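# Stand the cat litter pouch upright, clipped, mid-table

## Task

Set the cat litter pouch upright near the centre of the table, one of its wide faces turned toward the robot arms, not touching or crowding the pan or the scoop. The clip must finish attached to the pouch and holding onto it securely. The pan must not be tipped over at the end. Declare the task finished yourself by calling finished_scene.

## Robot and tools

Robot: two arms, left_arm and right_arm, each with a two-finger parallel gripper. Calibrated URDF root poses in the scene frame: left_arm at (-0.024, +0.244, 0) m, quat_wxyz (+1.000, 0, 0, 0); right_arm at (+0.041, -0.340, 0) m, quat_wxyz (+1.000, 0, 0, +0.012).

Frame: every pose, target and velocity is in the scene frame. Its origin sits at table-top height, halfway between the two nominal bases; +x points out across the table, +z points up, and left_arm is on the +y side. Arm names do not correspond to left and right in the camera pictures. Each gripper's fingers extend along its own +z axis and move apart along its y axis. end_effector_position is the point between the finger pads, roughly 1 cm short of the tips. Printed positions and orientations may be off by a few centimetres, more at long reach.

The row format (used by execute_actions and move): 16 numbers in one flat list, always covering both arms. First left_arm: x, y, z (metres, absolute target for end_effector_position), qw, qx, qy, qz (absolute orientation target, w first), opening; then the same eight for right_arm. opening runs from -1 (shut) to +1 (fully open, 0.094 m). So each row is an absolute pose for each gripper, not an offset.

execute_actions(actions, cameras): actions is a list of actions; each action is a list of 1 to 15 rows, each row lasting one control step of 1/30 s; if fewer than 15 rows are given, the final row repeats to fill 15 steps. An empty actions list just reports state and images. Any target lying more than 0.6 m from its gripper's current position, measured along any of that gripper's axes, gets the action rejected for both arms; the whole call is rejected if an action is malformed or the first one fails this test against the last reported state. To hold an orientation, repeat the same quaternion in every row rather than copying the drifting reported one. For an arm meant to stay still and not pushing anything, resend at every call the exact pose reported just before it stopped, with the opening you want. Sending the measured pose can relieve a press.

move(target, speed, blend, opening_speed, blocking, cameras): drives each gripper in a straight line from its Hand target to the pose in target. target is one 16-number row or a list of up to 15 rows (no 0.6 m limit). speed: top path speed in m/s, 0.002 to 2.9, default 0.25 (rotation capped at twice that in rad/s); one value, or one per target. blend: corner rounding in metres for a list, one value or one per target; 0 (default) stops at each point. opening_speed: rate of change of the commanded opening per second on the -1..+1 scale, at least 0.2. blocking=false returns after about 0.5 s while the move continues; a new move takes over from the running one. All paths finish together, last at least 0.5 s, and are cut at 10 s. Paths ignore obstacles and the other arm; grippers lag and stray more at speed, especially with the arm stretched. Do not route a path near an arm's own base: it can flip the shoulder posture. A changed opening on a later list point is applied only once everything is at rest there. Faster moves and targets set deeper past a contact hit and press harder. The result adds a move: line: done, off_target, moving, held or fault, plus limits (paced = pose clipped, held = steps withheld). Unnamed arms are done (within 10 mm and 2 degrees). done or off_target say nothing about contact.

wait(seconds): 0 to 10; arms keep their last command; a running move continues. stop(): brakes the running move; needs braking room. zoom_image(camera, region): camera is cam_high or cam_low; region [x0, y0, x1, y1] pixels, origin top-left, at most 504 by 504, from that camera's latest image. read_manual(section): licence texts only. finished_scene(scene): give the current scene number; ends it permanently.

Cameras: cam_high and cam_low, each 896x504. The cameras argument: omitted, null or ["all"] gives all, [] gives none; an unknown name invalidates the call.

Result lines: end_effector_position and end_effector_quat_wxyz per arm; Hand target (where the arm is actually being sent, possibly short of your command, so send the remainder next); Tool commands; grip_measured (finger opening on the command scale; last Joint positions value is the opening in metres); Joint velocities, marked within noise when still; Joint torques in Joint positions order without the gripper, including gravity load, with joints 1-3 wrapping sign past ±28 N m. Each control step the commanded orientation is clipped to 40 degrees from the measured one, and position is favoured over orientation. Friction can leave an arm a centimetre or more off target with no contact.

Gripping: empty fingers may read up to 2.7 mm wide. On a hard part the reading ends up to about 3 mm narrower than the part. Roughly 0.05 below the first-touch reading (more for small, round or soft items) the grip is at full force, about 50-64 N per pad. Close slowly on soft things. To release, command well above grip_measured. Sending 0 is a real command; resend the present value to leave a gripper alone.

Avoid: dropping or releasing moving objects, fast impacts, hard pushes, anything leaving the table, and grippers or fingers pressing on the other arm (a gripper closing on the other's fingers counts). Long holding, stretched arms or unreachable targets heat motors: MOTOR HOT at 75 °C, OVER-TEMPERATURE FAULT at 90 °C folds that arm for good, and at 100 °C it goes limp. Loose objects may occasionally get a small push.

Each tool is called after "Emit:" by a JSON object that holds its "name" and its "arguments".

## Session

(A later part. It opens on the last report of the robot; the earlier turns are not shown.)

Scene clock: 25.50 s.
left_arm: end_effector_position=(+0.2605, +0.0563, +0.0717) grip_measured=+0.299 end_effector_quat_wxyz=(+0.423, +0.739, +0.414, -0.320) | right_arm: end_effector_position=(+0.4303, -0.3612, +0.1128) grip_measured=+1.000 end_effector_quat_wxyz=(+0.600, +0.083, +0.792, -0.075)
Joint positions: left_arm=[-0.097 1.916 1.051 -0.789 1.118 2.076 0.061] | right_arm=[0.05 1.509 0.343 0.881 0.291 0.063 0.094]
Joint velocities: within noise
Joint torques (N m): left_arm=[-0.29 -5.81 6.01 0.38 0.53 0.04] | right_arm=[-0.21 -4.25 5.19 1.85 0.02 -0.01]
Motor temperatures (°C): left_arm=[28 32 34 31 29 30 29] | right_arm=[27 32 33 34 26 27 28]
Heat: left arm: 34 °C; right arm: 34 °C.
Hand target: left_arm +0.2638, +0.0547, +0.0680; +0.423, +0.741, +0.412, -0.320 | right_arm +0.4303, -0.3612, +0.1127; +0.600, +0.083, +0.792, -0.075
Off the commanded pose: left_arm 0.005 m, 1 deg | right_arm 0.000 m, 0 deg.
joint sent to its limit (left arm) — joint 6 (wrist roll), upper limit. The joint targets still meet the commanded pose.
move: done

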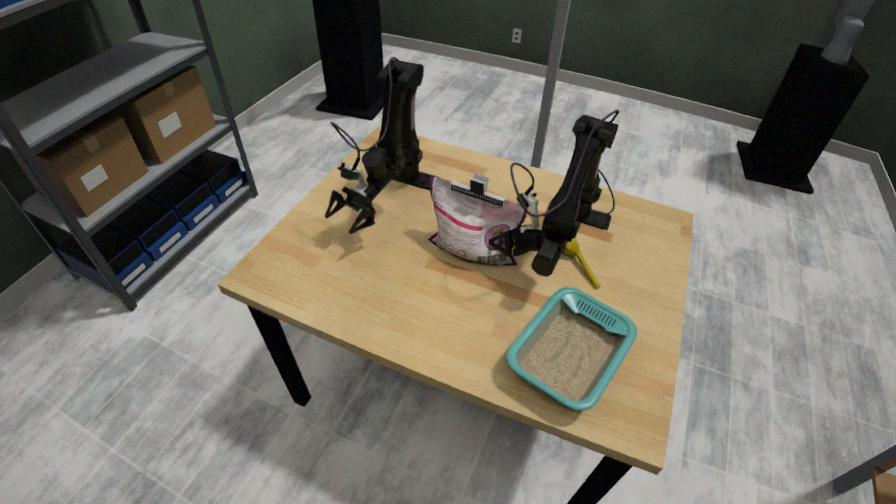

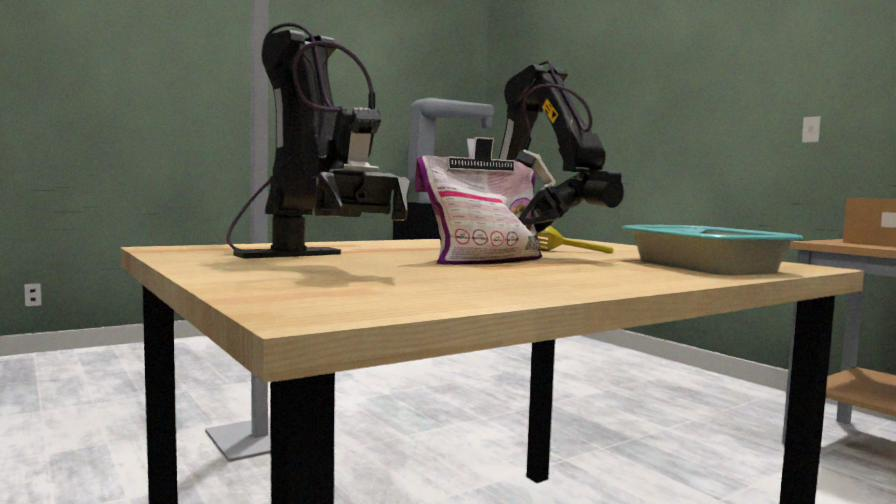

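Emit:
{"name": "move", "arguments": {"target": [[0.264, 0.055, 0.068, 0.423, 0.742, 0.408, -0.323, 1.0, 0.4303, -0.3612, 0.1128, 0.600, 0.083, 0.792, -0.075, 1]], "speed": 0.12, "opening_speed": 1.2}}

Emit:
{"name": "zoom_image", "arguments": {"camera": "cam_high", "region": [370, 140, 610, 310]}}

Emit:
{"name": "zoom_image", "arguments": {"camera": "cam_low", "region": [390, 120, 610, 290]}}

Scene clock: 26.57 s.
left_arm: end_effector_position=(+0.2605, +0.0563, +0.0717) grip_measured=+0.999 end_effector_quat_wxyz=(+0.423, +0.739, +0.414, -0.320) | right_arm: end_effector_position=(+0.4303, -0.3612, +0.1128) grip_measured=+1.000 end_effector_quat_wxyz=(+0.600, +0.083, +0.792, -0.075)
Joint positions: left_arm=[-0.097 1.916 1.051 -0.788 1.118 2.076 0.094] | right_arm=[0.05 1.509 0.343 0.881 0.291 0.063 0.094]
Joint velocities: within noise
Joint torques (N m): left_arm=[-0.4 -5.93 6.16 0.41 0.48 0.07] | right_arm=[-0.08 -4.63 5.2 1.81 0 -0.06]
Motor temperatures (°C): left_arm=[28 32 34 31 29 30 29] | right_arm=[27 32 33 34 26 27 28]
Heat: left arm: 34 °C; right arm: 34 °C.
Hand target: left_arm +0.2638, +0.0547, +0.0680; +0.423, +0.741, +0.411, -0.320 | right_arm +0.4303, -0.3612, +0.1127; +0.600, +0.083, +0.792, -0.075
Off the commanded pose: left_arm 0.005 m, 1 deg | right_arm 0.000 m, 0 deg.
joint sent to its limit (left arm) — joint 6 (wrist roll), upper limit. The joint targets still meet the commanded pose.
move: done

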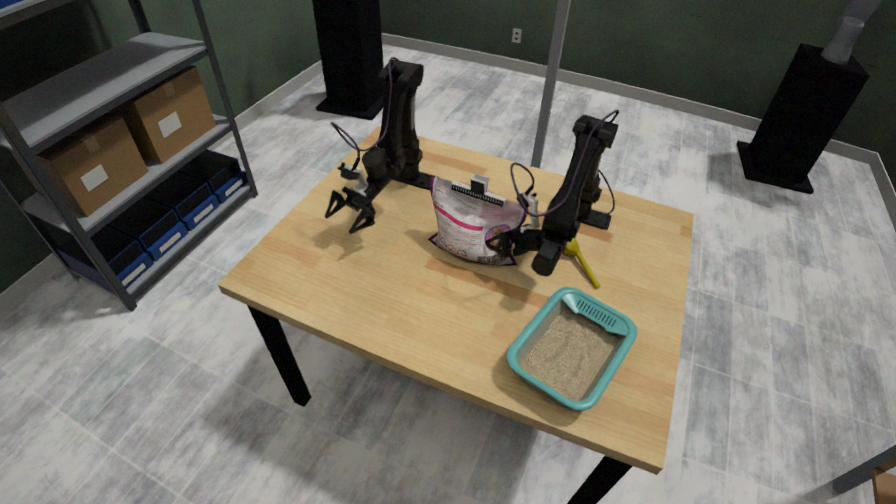

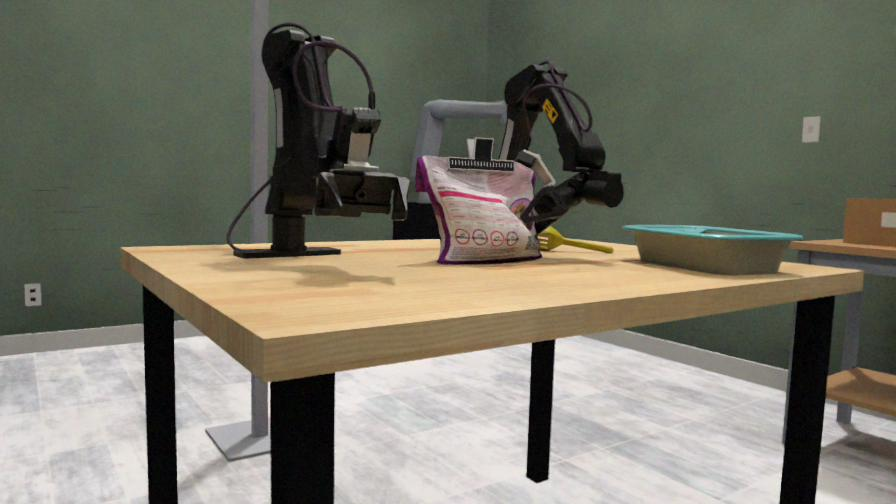

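Scaled by 2.100.

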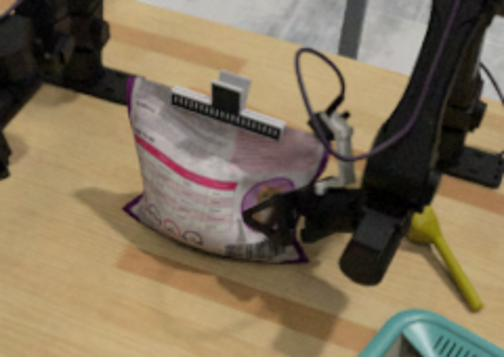

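Scaled by 2.291.

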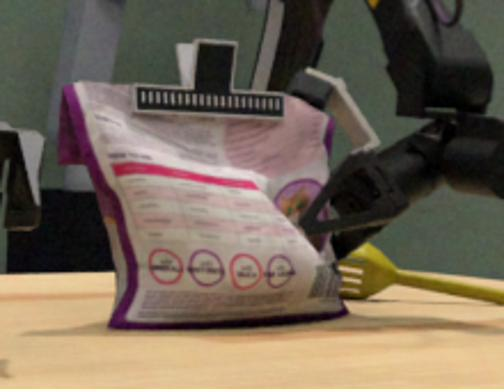

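Emit:
{"name": "move", "arguments": {"target": [[0.272, 0.130, 0.104, 0.423, 0.742, 0.408, -0.323, 1.0, 0.4303, -0.3612, 0.1128, 0.600, 0.083, 0.792, -0.075, 1]], "speed": 0.15}}

Emit:
{"name": "zoom_image", "arguments": {"camera": "cam_high", "region": [370, 140, 610, 310]}}

Emit:
{"name": "zoom_image", "arguments": {"camera": "cam_low", "region": [390, 120, 610, 290]}}

Scene clock: 28.23 s.
left_arm: end_effector_position=(+0.2731, +0.1306, +0.0956) grip_measured=+0.999 end_effector_quat_wxyz=(+0.415, +0.708, +0.510, -0.258) | right_arm: end_effector_position=(+0.4303, -0.3612, +0.1128) grip_measured=+1.000 end_effector_quat_wxyz=(+0.600, +0.083, +0.792, -0.075)
Joint positions: left_arm=[0.129 1.776 1.047 -0.941 1.018 2.076 0.094] | right_arm=[0.05 1.509 0.343 0.881 0.291 0.063 0.094]
Joint velocities: within noise
Joint torques (N m): left_arm=[-0.06 -8.17 6.15 0.05 0.56 0.01] | right_arm=[-0.1 -4.49 5.07 1.82 0 -0.03]
Motor temperatures (°C): left_arm=[28 32 34 30 29 30 29] | right_arm=[27 32 33 34 26 27 28]
Heat: left arm: 34 °C; right arm: 34 °C.
Hand target: left_arm +0.2722, +0.1293, +0.1039; +0.419, +0.708, +0.507, -0.257 | right_arm +0.4303, -0.3612, +0.1127; +0.600, +0.083, +0.792, -0.075
Off the commanded pose: left_arm 0.008 m, 14 deg | right_arm 0.000 m, 0 deg.
joint sent to its limit (left arm) — joint 6 (wrist roll), upper limit. The joint targets are off in orientation, not in position.
move: off_target (left_arm)

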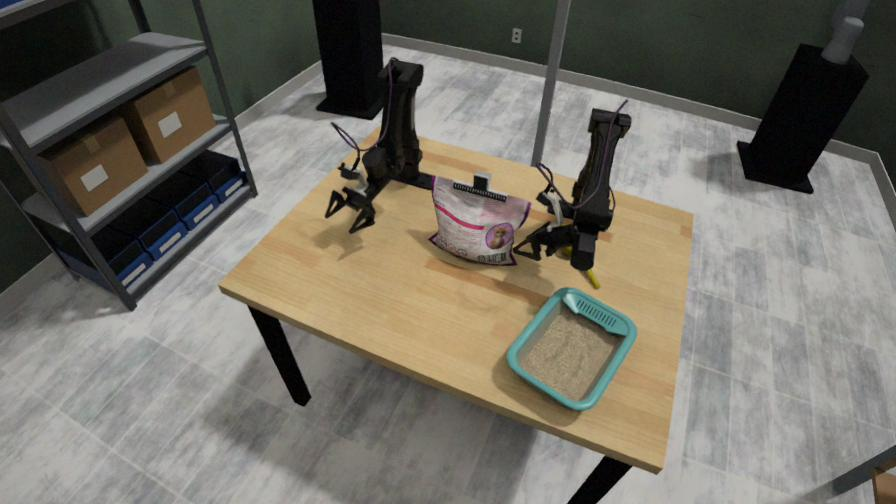

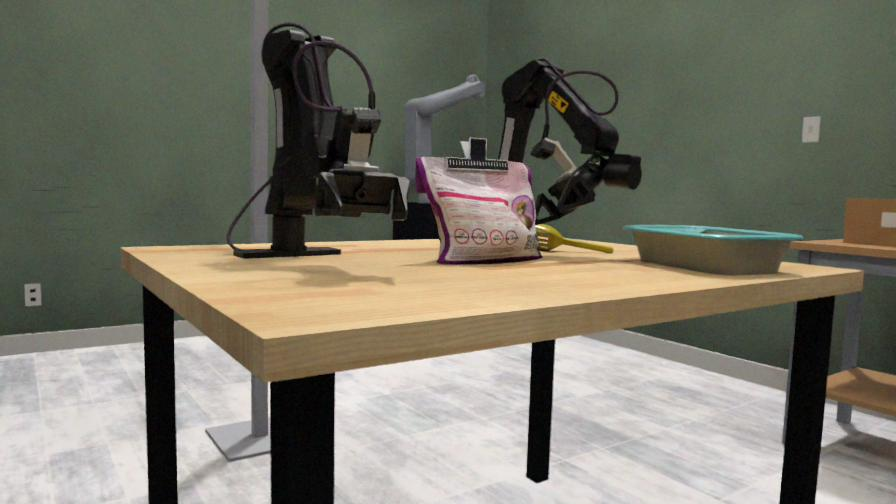

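Scaled by 2.100.

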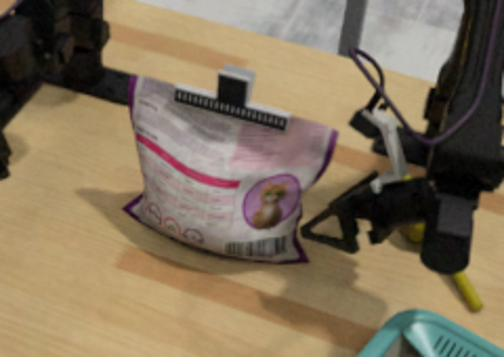

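Scaled by 2.291.

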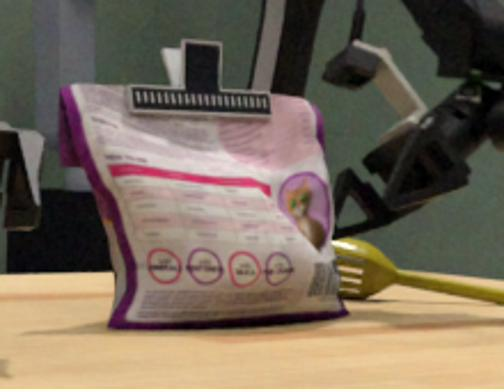

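Emit:
{"name": "move", "arguments": {"target": [[0.30, 0.19, 0.15, 0.46, 0.62, 0.58, -0.25, 1.0, 0.34, -0.27, 0.16, 0.516, -0.636, 0.489, 0.301, 1],[0.34, 0.22, 0.18, 0.512, 0.522, 0.641, -0.235, 1.0, 0.258, -0.205, 0.102, 0.516, -0.636, 0.489, 0.301, 1]], "speed": [0.7, 0.3], "blend": [0.02, 0]}}

Emit:
{"name": "zoom_image", "arguments": {"camera": "cam_high", "region": [370, 140, 570, 310]}}

Emit:
{"name": "zoom_image", "arguments": {"camera": "cam_low", "region": [390, 120, 610, 290]}}

Scene clock: 33.00 s.
left_arm: end_effector_position=(+0.3437, +0.2237, +0.1701) grip_measured=+0.999 end_effector_quat_wxyz=(+0.501, +0.523, +0.648, -0.235) | right_arm: end_effector_position=(+0.2560, -0.2063, +0.0982) grip_measured=+1.000 end_effector_quat_wxyz=(-0.516, +0.636, -0.496, -0.290)
Joint positions: left_arm=[0.403 1.767 1.251 -0.939 1.17 1.685 0.094] | right_arm=[-0.211 1.521 0.589 -0.754 -1.265 -2.089 0.094]
Joint velocities: within noise
Joint torques (N m): left_arm=[-0.1 -9.43 5.33 0.6 0.84 -0.05] | right_arm=[0.62 -3.17 6.34 -0.21 -0.74 -0.04]
Motor temperatures (°C): left_arm=[28 33 34 30 29 30 29] | right_arm=[27 32 33 34 26 27 28]
Heat: left arm: 34 °C; right arm: 34 °C.
Hand target: left_arm +0.3401, +0.2200, +0.1798; +0.512, +0.522, +0.641, -0.235 | right_arm +0.2580, -0.2047, +0.1020; -0.516, +0.634, -0.493, -0.297
Off the commanded pose: left_arm 0.011 m, 2 deg | right_arm 0.004 m, 1 deg.
joint sent to its limit (right arm) — joint 6 (wrist roll), lower limit. The joint targets still meet the commanded pose.
move: off_target (left_arm)

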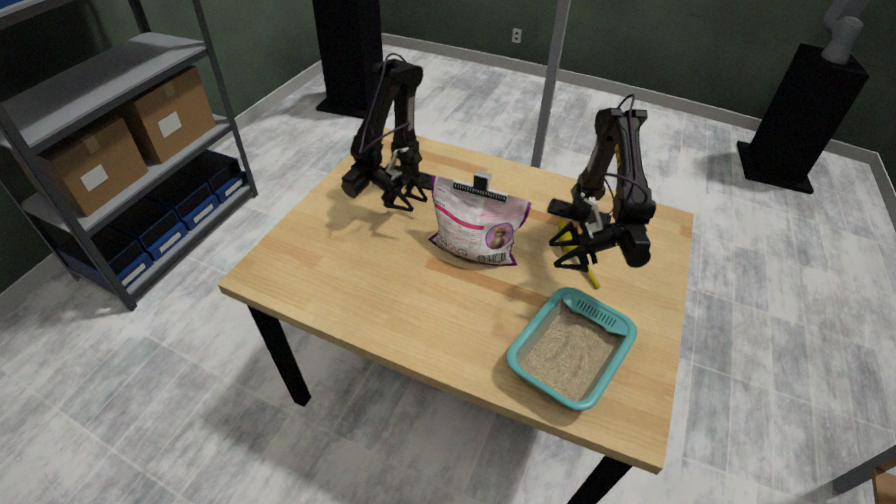

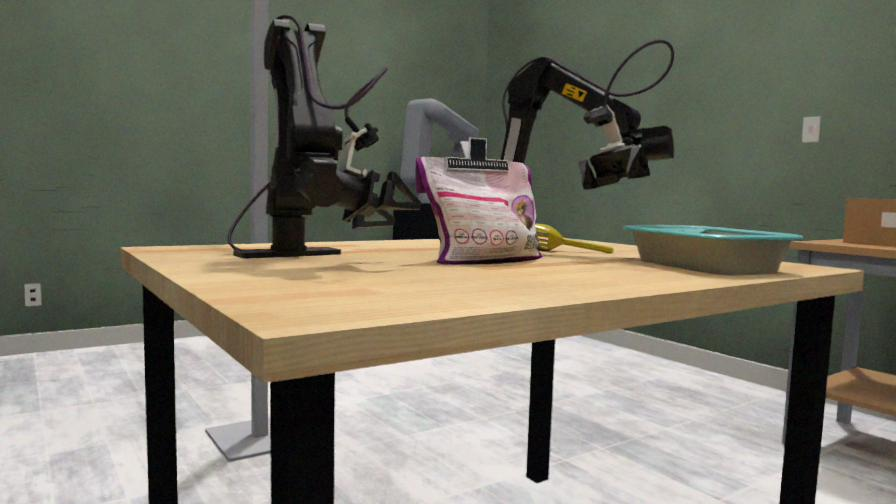

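Scaled by 2.520.

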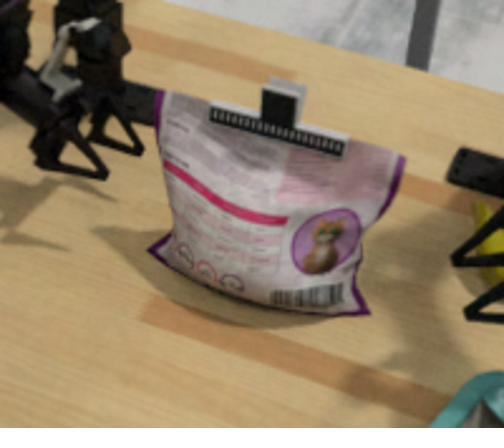

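Scaled by 2.291.

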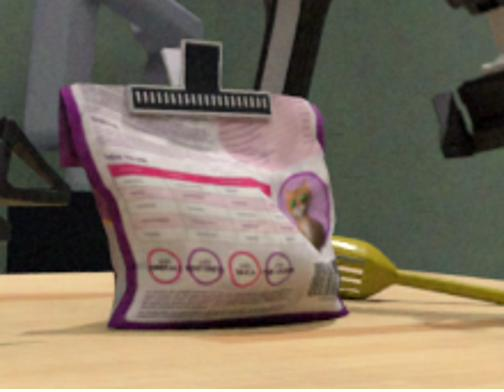

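Emit:
{"name": "move", "arguments": {"target": [[0.34, 0.22, 0.18, 0.512, 0.522, 0.641, -0.235, 1.0, 0.266, -0.098, 0.066, 0.516, -0.636, 0.489, 0.301, 1],[0.34, 0.22, 0.18, 0.512, 0.522, 0.641, -0.235, 1.0, 0.266, -0.098, 0.066, 0.516, -0.636, 0.489, 0.301, -0.85]], "speed": 0.2, "opening_speed": 1.3}}

Emit:
{"name": "zoom_image", "arguments": {"camera": "cam_high", "region": [370, 140, 570, 310]}}

Emit:
{"name": "zoom_image", "arguments": {"camera": "cam_low", "region": [390, 120, 610, 290]}}

Scene clock: 37.23 s.
left_arm: end_effector_position=(+0.3438, +0.2237, +0.1701) grip_measured=+0.999 end_effector_quat_wxyz=(+0.501, +0.523, +0.648, -0.235) | right_arm: end_effector_position=(+0.2674, -0.0960, +0.0762) grip_measured=-0.438 end_effector_quat_wxyz=(-0.530, +0.641, -0.468, -0.299)
Joint positions: left_arm=[0.403 1.767 1.251 -0.939 1.17 1.684 0.094] | right_arm=[0.311 1.647 0.327 0.767 -1.053 -0.919 0.026]
Joint velocities: within noise
Joint torques (N m): left_arm=[-0.14 -9.68 5.24 0.6 0.83 -0.11] | right_arm=[0.17 -3.58 3.19 1.32 -0.15 0.1]
Motor temperatures (°C): left_arm=[28 34 34 30 29 30 28] | right_arm=[27 32 33 33 26 27 28]
Heat: left arm: 34 °C; right arm: 33 °C.
Hand target: left_arm +0.3401, +0.2200, +0.1798; +0.512, +0.522, +0.641, -0.235 | right_arm +0.2657, -0.0982, +0.0661; -0.516, +0.636, -0.489, -0.301
Off the commanded pose: left_arm 0.011 m, 2 deg | right_arm 0.010 m, 3 deg.
move: off_target (left_arm, right_arm)

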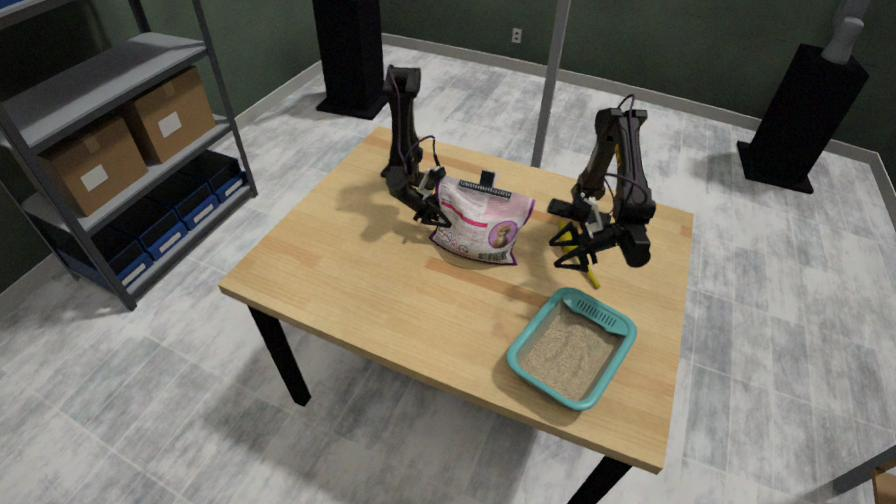

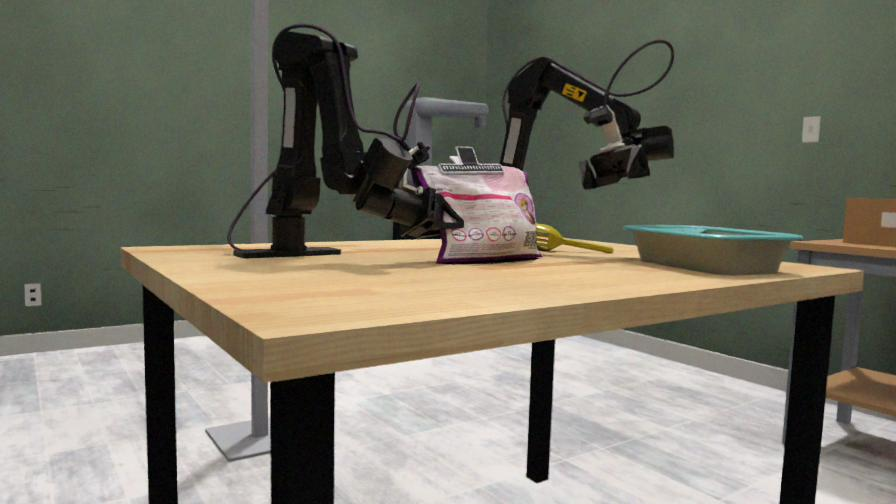

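Scaled by 2.520.

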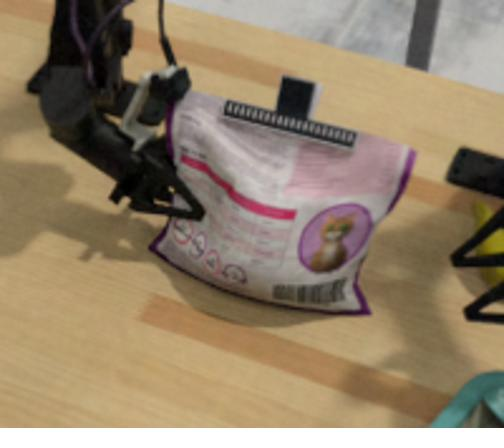

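Scaled by 2.291.

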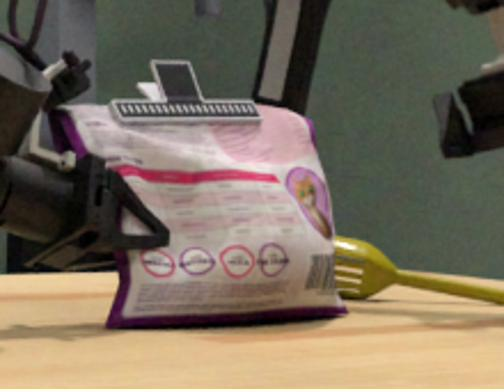

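Emit:
{"name": "move", "arguments": {"target": [[0.34, 0.22, 0.18, 0.512, 0.522, 0.641, -0.235, 1.0, 0.272, -0.098, 0.075, 0.393, -0.552, 0.593, 0.436, -0.85]], "speed": 0.25}}

Emit:
{"name": "zoom_image", "arguments": {"camera": "cam_high", "region": [370, 140, 570, 310]}}

Emit:
{"name": "zoom_image", "arguments": {"camera": "cam_low", "region": [390, 120, 610, 290]}}

Scene clock: 39.10 s.
left_arm: end_effector_position=(+0.3438, +0.2237, +0.1701) grip_measured=+0.999 end_effector_quat_wxyz=(+0.501, +0.523, +0.648, -0.235) | right_arm: end_effector_position=(+0.2831, -0.0941, +0.0814) grip_measured=-0.482 end_effector_quat_wxyz=(-0.439, +0.573, -0.567, -0.396)
Joint positions: left_arm=[0.403 1.767 1.251 -0.938 1.17 1.684 0.094] | right_arm=[0.285 1.647 0.494 0.416 -1.107 -0.739 0.024]
Joint velocities: within noise
Joint torques (N m): left_arm=[-0.16 -9.62 5.19 0.55 0.85 -0.08] | right_arm=[-1.11 -4.81 5.04 0.38 -0.92 0.41]
Motor temperatures (°C): left_arm=[28 34 34 30 29 30 28] | right_arm=[27 32 33 33 26 27 28]
Heat: left arm: 34 °C; right arm: 33 °C.
Hand target: left_arm +0.3401, +0.2200, +0.1798; +0.512, +0.522, +0.641, -0.235 | right_arm +0.2722, -0.0977, +0.0758; -0.399, +0.547, -0.593, -0.435
Off the commanded pose: left_arm 0.011 m, 2 deg | right_arm 0.013 m, 8 deg.
move: off_target (left_arm, right_arm)

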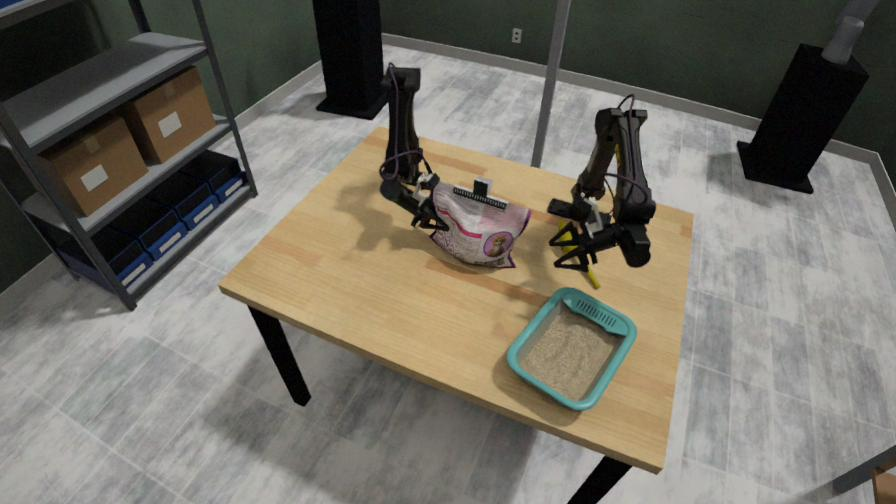

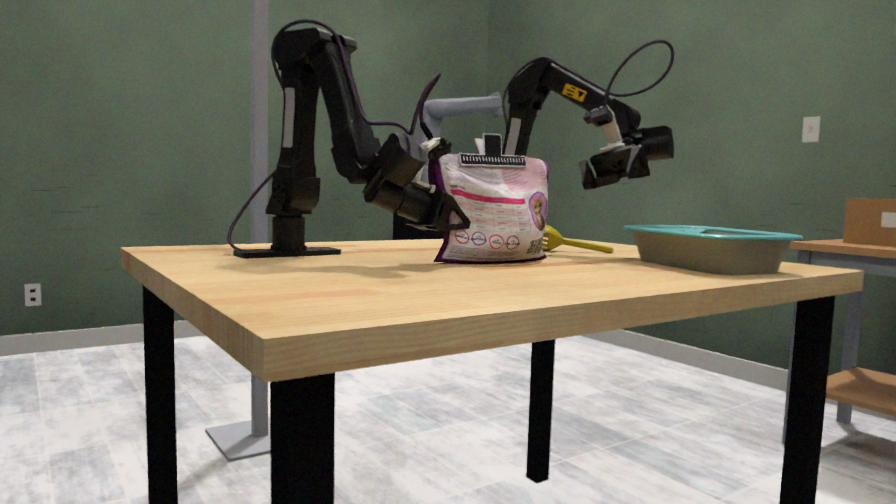

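Scaled by 2.520.

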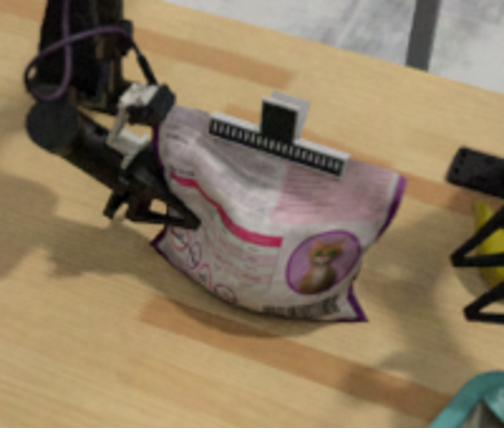

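Scaled by 2.291.

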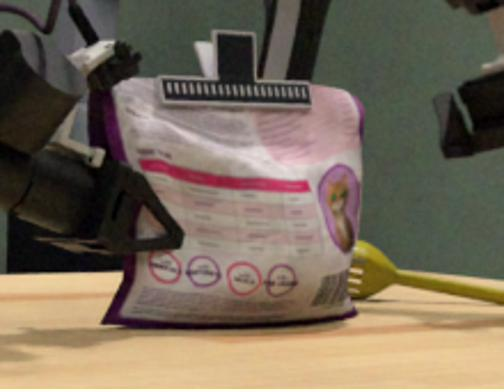

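Emit:
{"name": "move", "arguments": {"target": [0.34,0.22,0.18,0.512,0.522,0.641,-0.235,1.0,0.283,-0.098,0.076,0.284,-0.468,0.652,0.525,-0.85], "speed": 0.3}}

Scene clock: 41.27 s.
left_arm: end_effector_position=(+0.3438, +0.2237, +0.1701) grip_measured=+0.999 end_effector_quat_wxyz=(+0.501, +0.523, +0.648, -0.235) | right_arm: end_effector_position=(+0.2994, -0.0943, +0.0830) grip_measured=-0.507 end_effector_quat_wxyz=(+0.345, -0.497, +0.634, +0.482)
Joint positions: left_arm=[0.403 1.767 1.251 -0.938 1.17 1.684 0.094] | right_arm=[0.249 1.741 0.672 0.128 -1.194 -0.62 0.023]
Joint velocities: within noise
Joint torques (N m): left_arm=[-0.05 -9.52 5.3 0.59 0.85 -0.1] | right_arm=[-0.95 -4.9 4.85 0.04 -1.14 0.32]
Motor temperatures (°C): left_arm=[28 35 34 30 29 30 28] | right_arm=[27 32 33 33 26 27 28]
Heat: left arm: 35 °C; right arm: 33 °C.
Hand target: left_arm +0.3401, +0.2200, +0.1798; +0.512, +0.522, +0.641, -0.235 | right_arm +0.2838, -0.0974, +0.0775; +0.293, -0.461, +0.653, +0.524
Off the commanded pose: left_arm 0.011 m, 2 deg | right_arm 0.018 m, 9 deg.
move: off_target (left_arm, right_arm)

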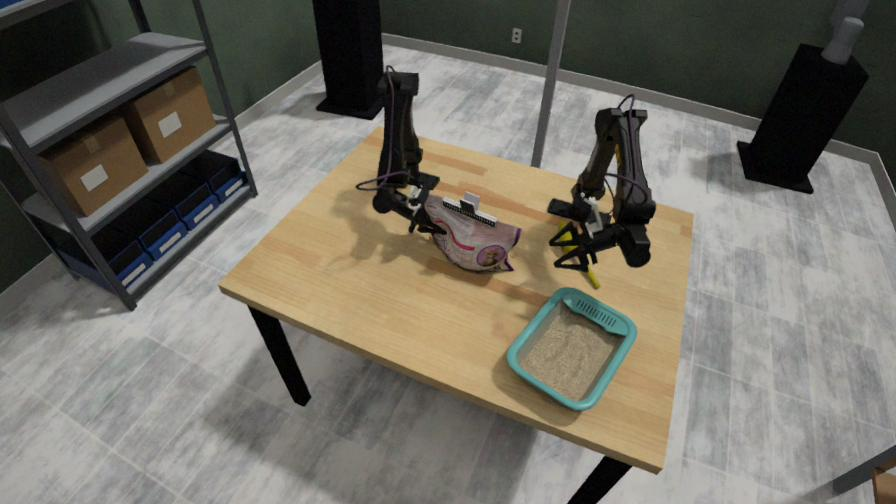

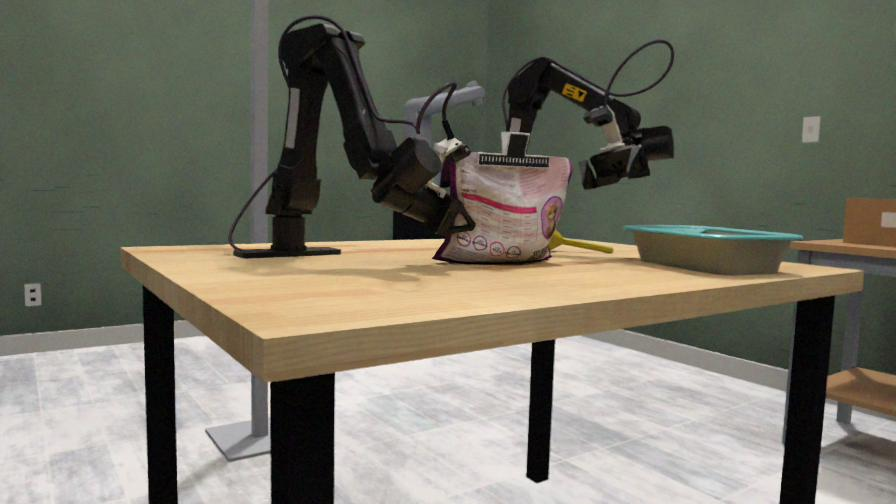

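Emit:
{"name": "zoom_image", "arguments": {"camera": "cam_high", "region": [380, 160, 580, 300]}}

Emit:
{"name": "zoom_image", "arguments": {"camera": "cam_low", "region": [380, 110, 640, 290]}}

Scaled by 2.520.

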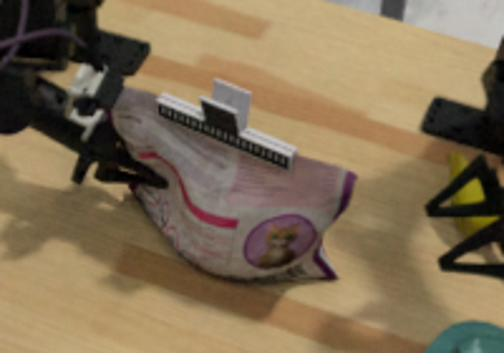

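Scaled by 1.938.

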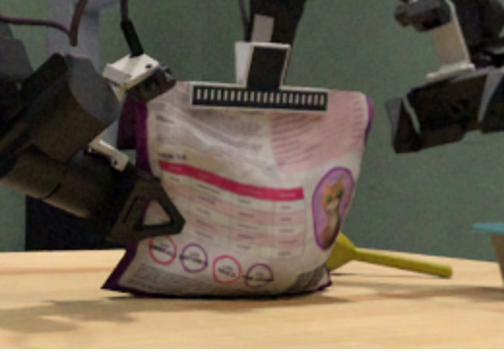

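Emit:
{"name": "move", "arguments": {"target": [0.34,0.22,0.18,0.512,0.522,0.641,-0.235,1.0,0.2994,-0.0943,0.083,0.345,-0.497,0.634,0.482,0.5], "speed": 0.2, "opening_speed": 1.2}}

Scene clock: 47.57 s.
left_arm: end_effector_position=(+0.3439, +0.2237, +0.1701) grip_measured=+0.999 end_effector_quat_wxyz=(+0.501, +0.523, +0.648, -0.235) | right_arm: end_effector_position=(+0.3029, -0.0949, +0.0811) grip_measured=+0.497 end_effector_quat_wxyz=(+0.348, -0.497, +0.639, +0.473)
Joint positions: left_arm=[0.403 1.767 1.251 -0.938 1.17 1.684 0.094] | right_arm=[0.248 1.741 0.672 0.138 -1.174 -0.617 0.07]
Joint velocities: within noise
Joint torques (N m): left_arm=[-0.06 -9.8 5.15 0.6 0.84 -0.07] | right_arm=[-0.12 -6.24 4.94 0.95 -0.79 -0.1]
Motor temperatures (°C): left_arm=[28 36 34 30 29 30 28] | right_arm=[27 33 33 31 27 27 28]
Heat: left arm: 36 °C; right arm: 33 °C.
Hand target: left_arm +0.3401, +0.2200, +0.1798; +0.512, +0.522, +0.640, -0.235 | right_arm +0.2994, -0.0943, +0.0830; +0.345, -0.497, +0.634, +0.482
Off the commanded pose: left_arm 0.011 m, 2 deg | right_arm 0.004 m, 1 deg.
move: off_target (left_arm)

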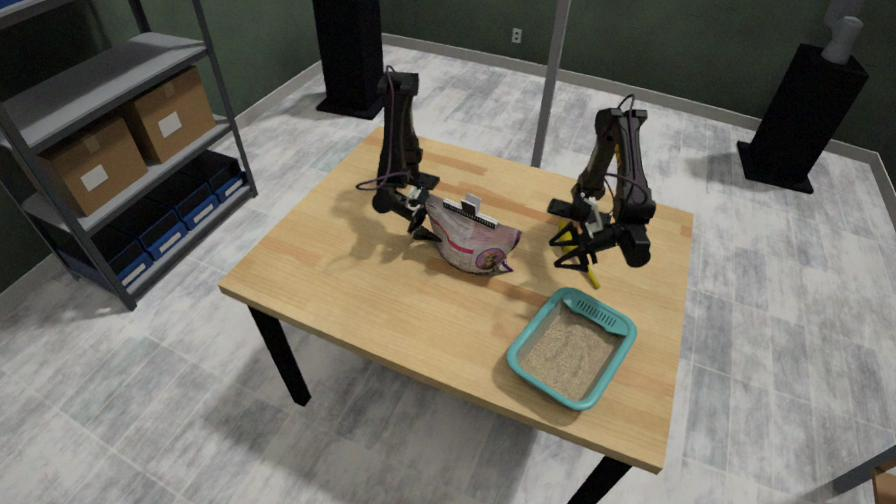

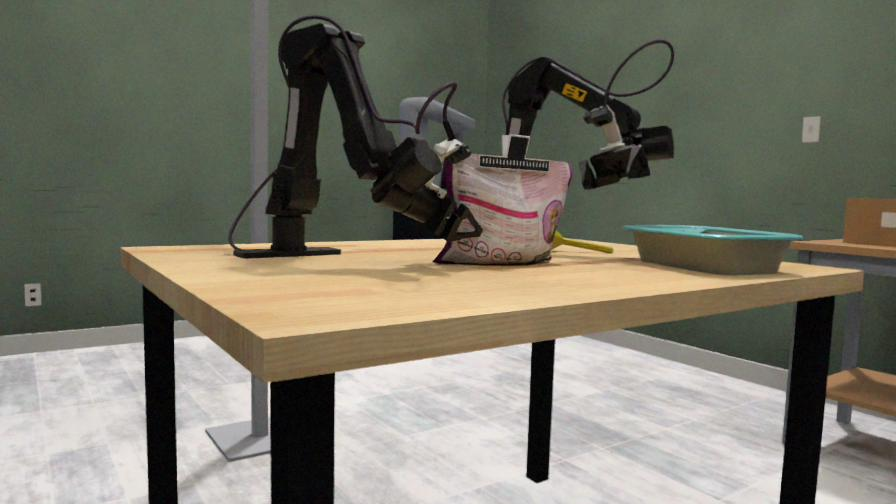

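Emit:
{"name": "move", "arguments": {"target": [[0.34,0.22,0.18,0.512,0.522,0.641,-0.235,1.0,0.2994,-0.0943,0.083,0.345,-0.497,0.634,0.482,0.95],[0.34,0.22,0.18,0.512,0.522,0.641,-0.235,1.0,0.303,-0.225,0.12,0.345,-0.497,0.634,0.482,0.95]], "speed": 0.18}}

Scene clock: 50.73 s.
left_arm: end_effector_position=(+0.3439, +0.2237, +0.1701) grip_measured=+0.999 end_effector_quat_wxyz=(+0.501, +0.523, +0.648, -0.235) | right_arm: end_effector_position=(+0.2991, -0.2266, +0.1194) grip_measured=+0.947 end_effector_quat_wxyz=(+0.344, -0.494, +0.639, +0.480)
Joint positions: left_arm=[0.403 1.767 1.251 -0.938 1.17 1.684 0.094] | right_arm=[-0.238 1.896 1.066 -1.405 -1.176 -1.982 0.091]
Joint velocities: within noise
Joint torques (N m): left_arm=[-0.18 -9.54 5.39 0.62 0.77 -0.07] | right_arm=[0.83 -5.97 5.79 -0.92 -0.54 -0.11]
Motor temperatures (°C): left_arm=[28 36 34 30 29 30 28] | right_arm=[27 33 33 31 27 27 28]
Heat: left arm: 36 °C; right arm: 33 °C.
Hand target: left_arm +0.3401, +0.2200, +0.1798; +0.512, +0.522, +0.640, -0.235 | right_arm +0.3029, -0.2250, +0.1199; +0.345, -0.497, +0.634, +0.482
Off the commanded pose: left_arm 0.011 m, 2 deg | right_arm 0.004 m, 1 deg.
move: off_target (left_arm)

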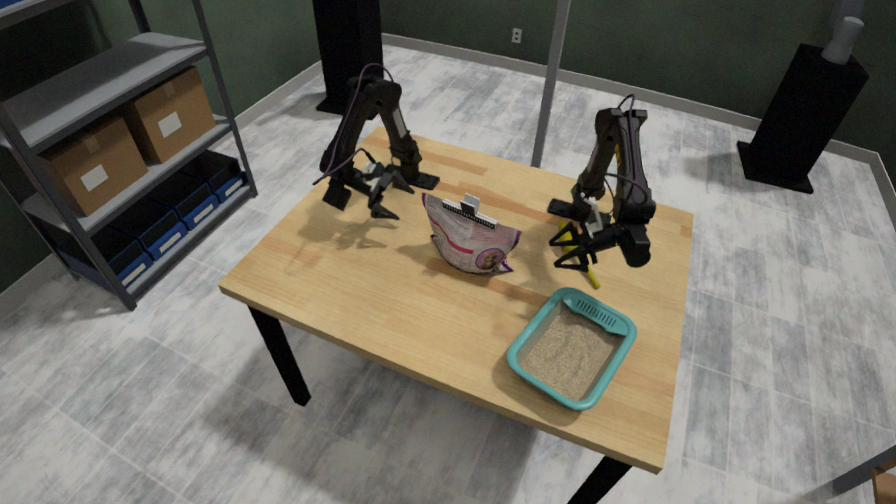

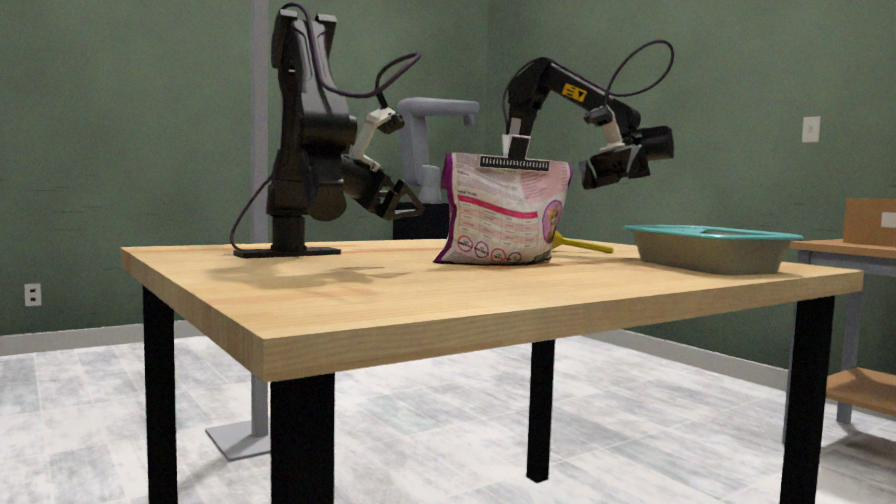

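Emit:
{"name": "finished_scene", "arguments": {"scene": 3}}

The scene is finished: the task was done.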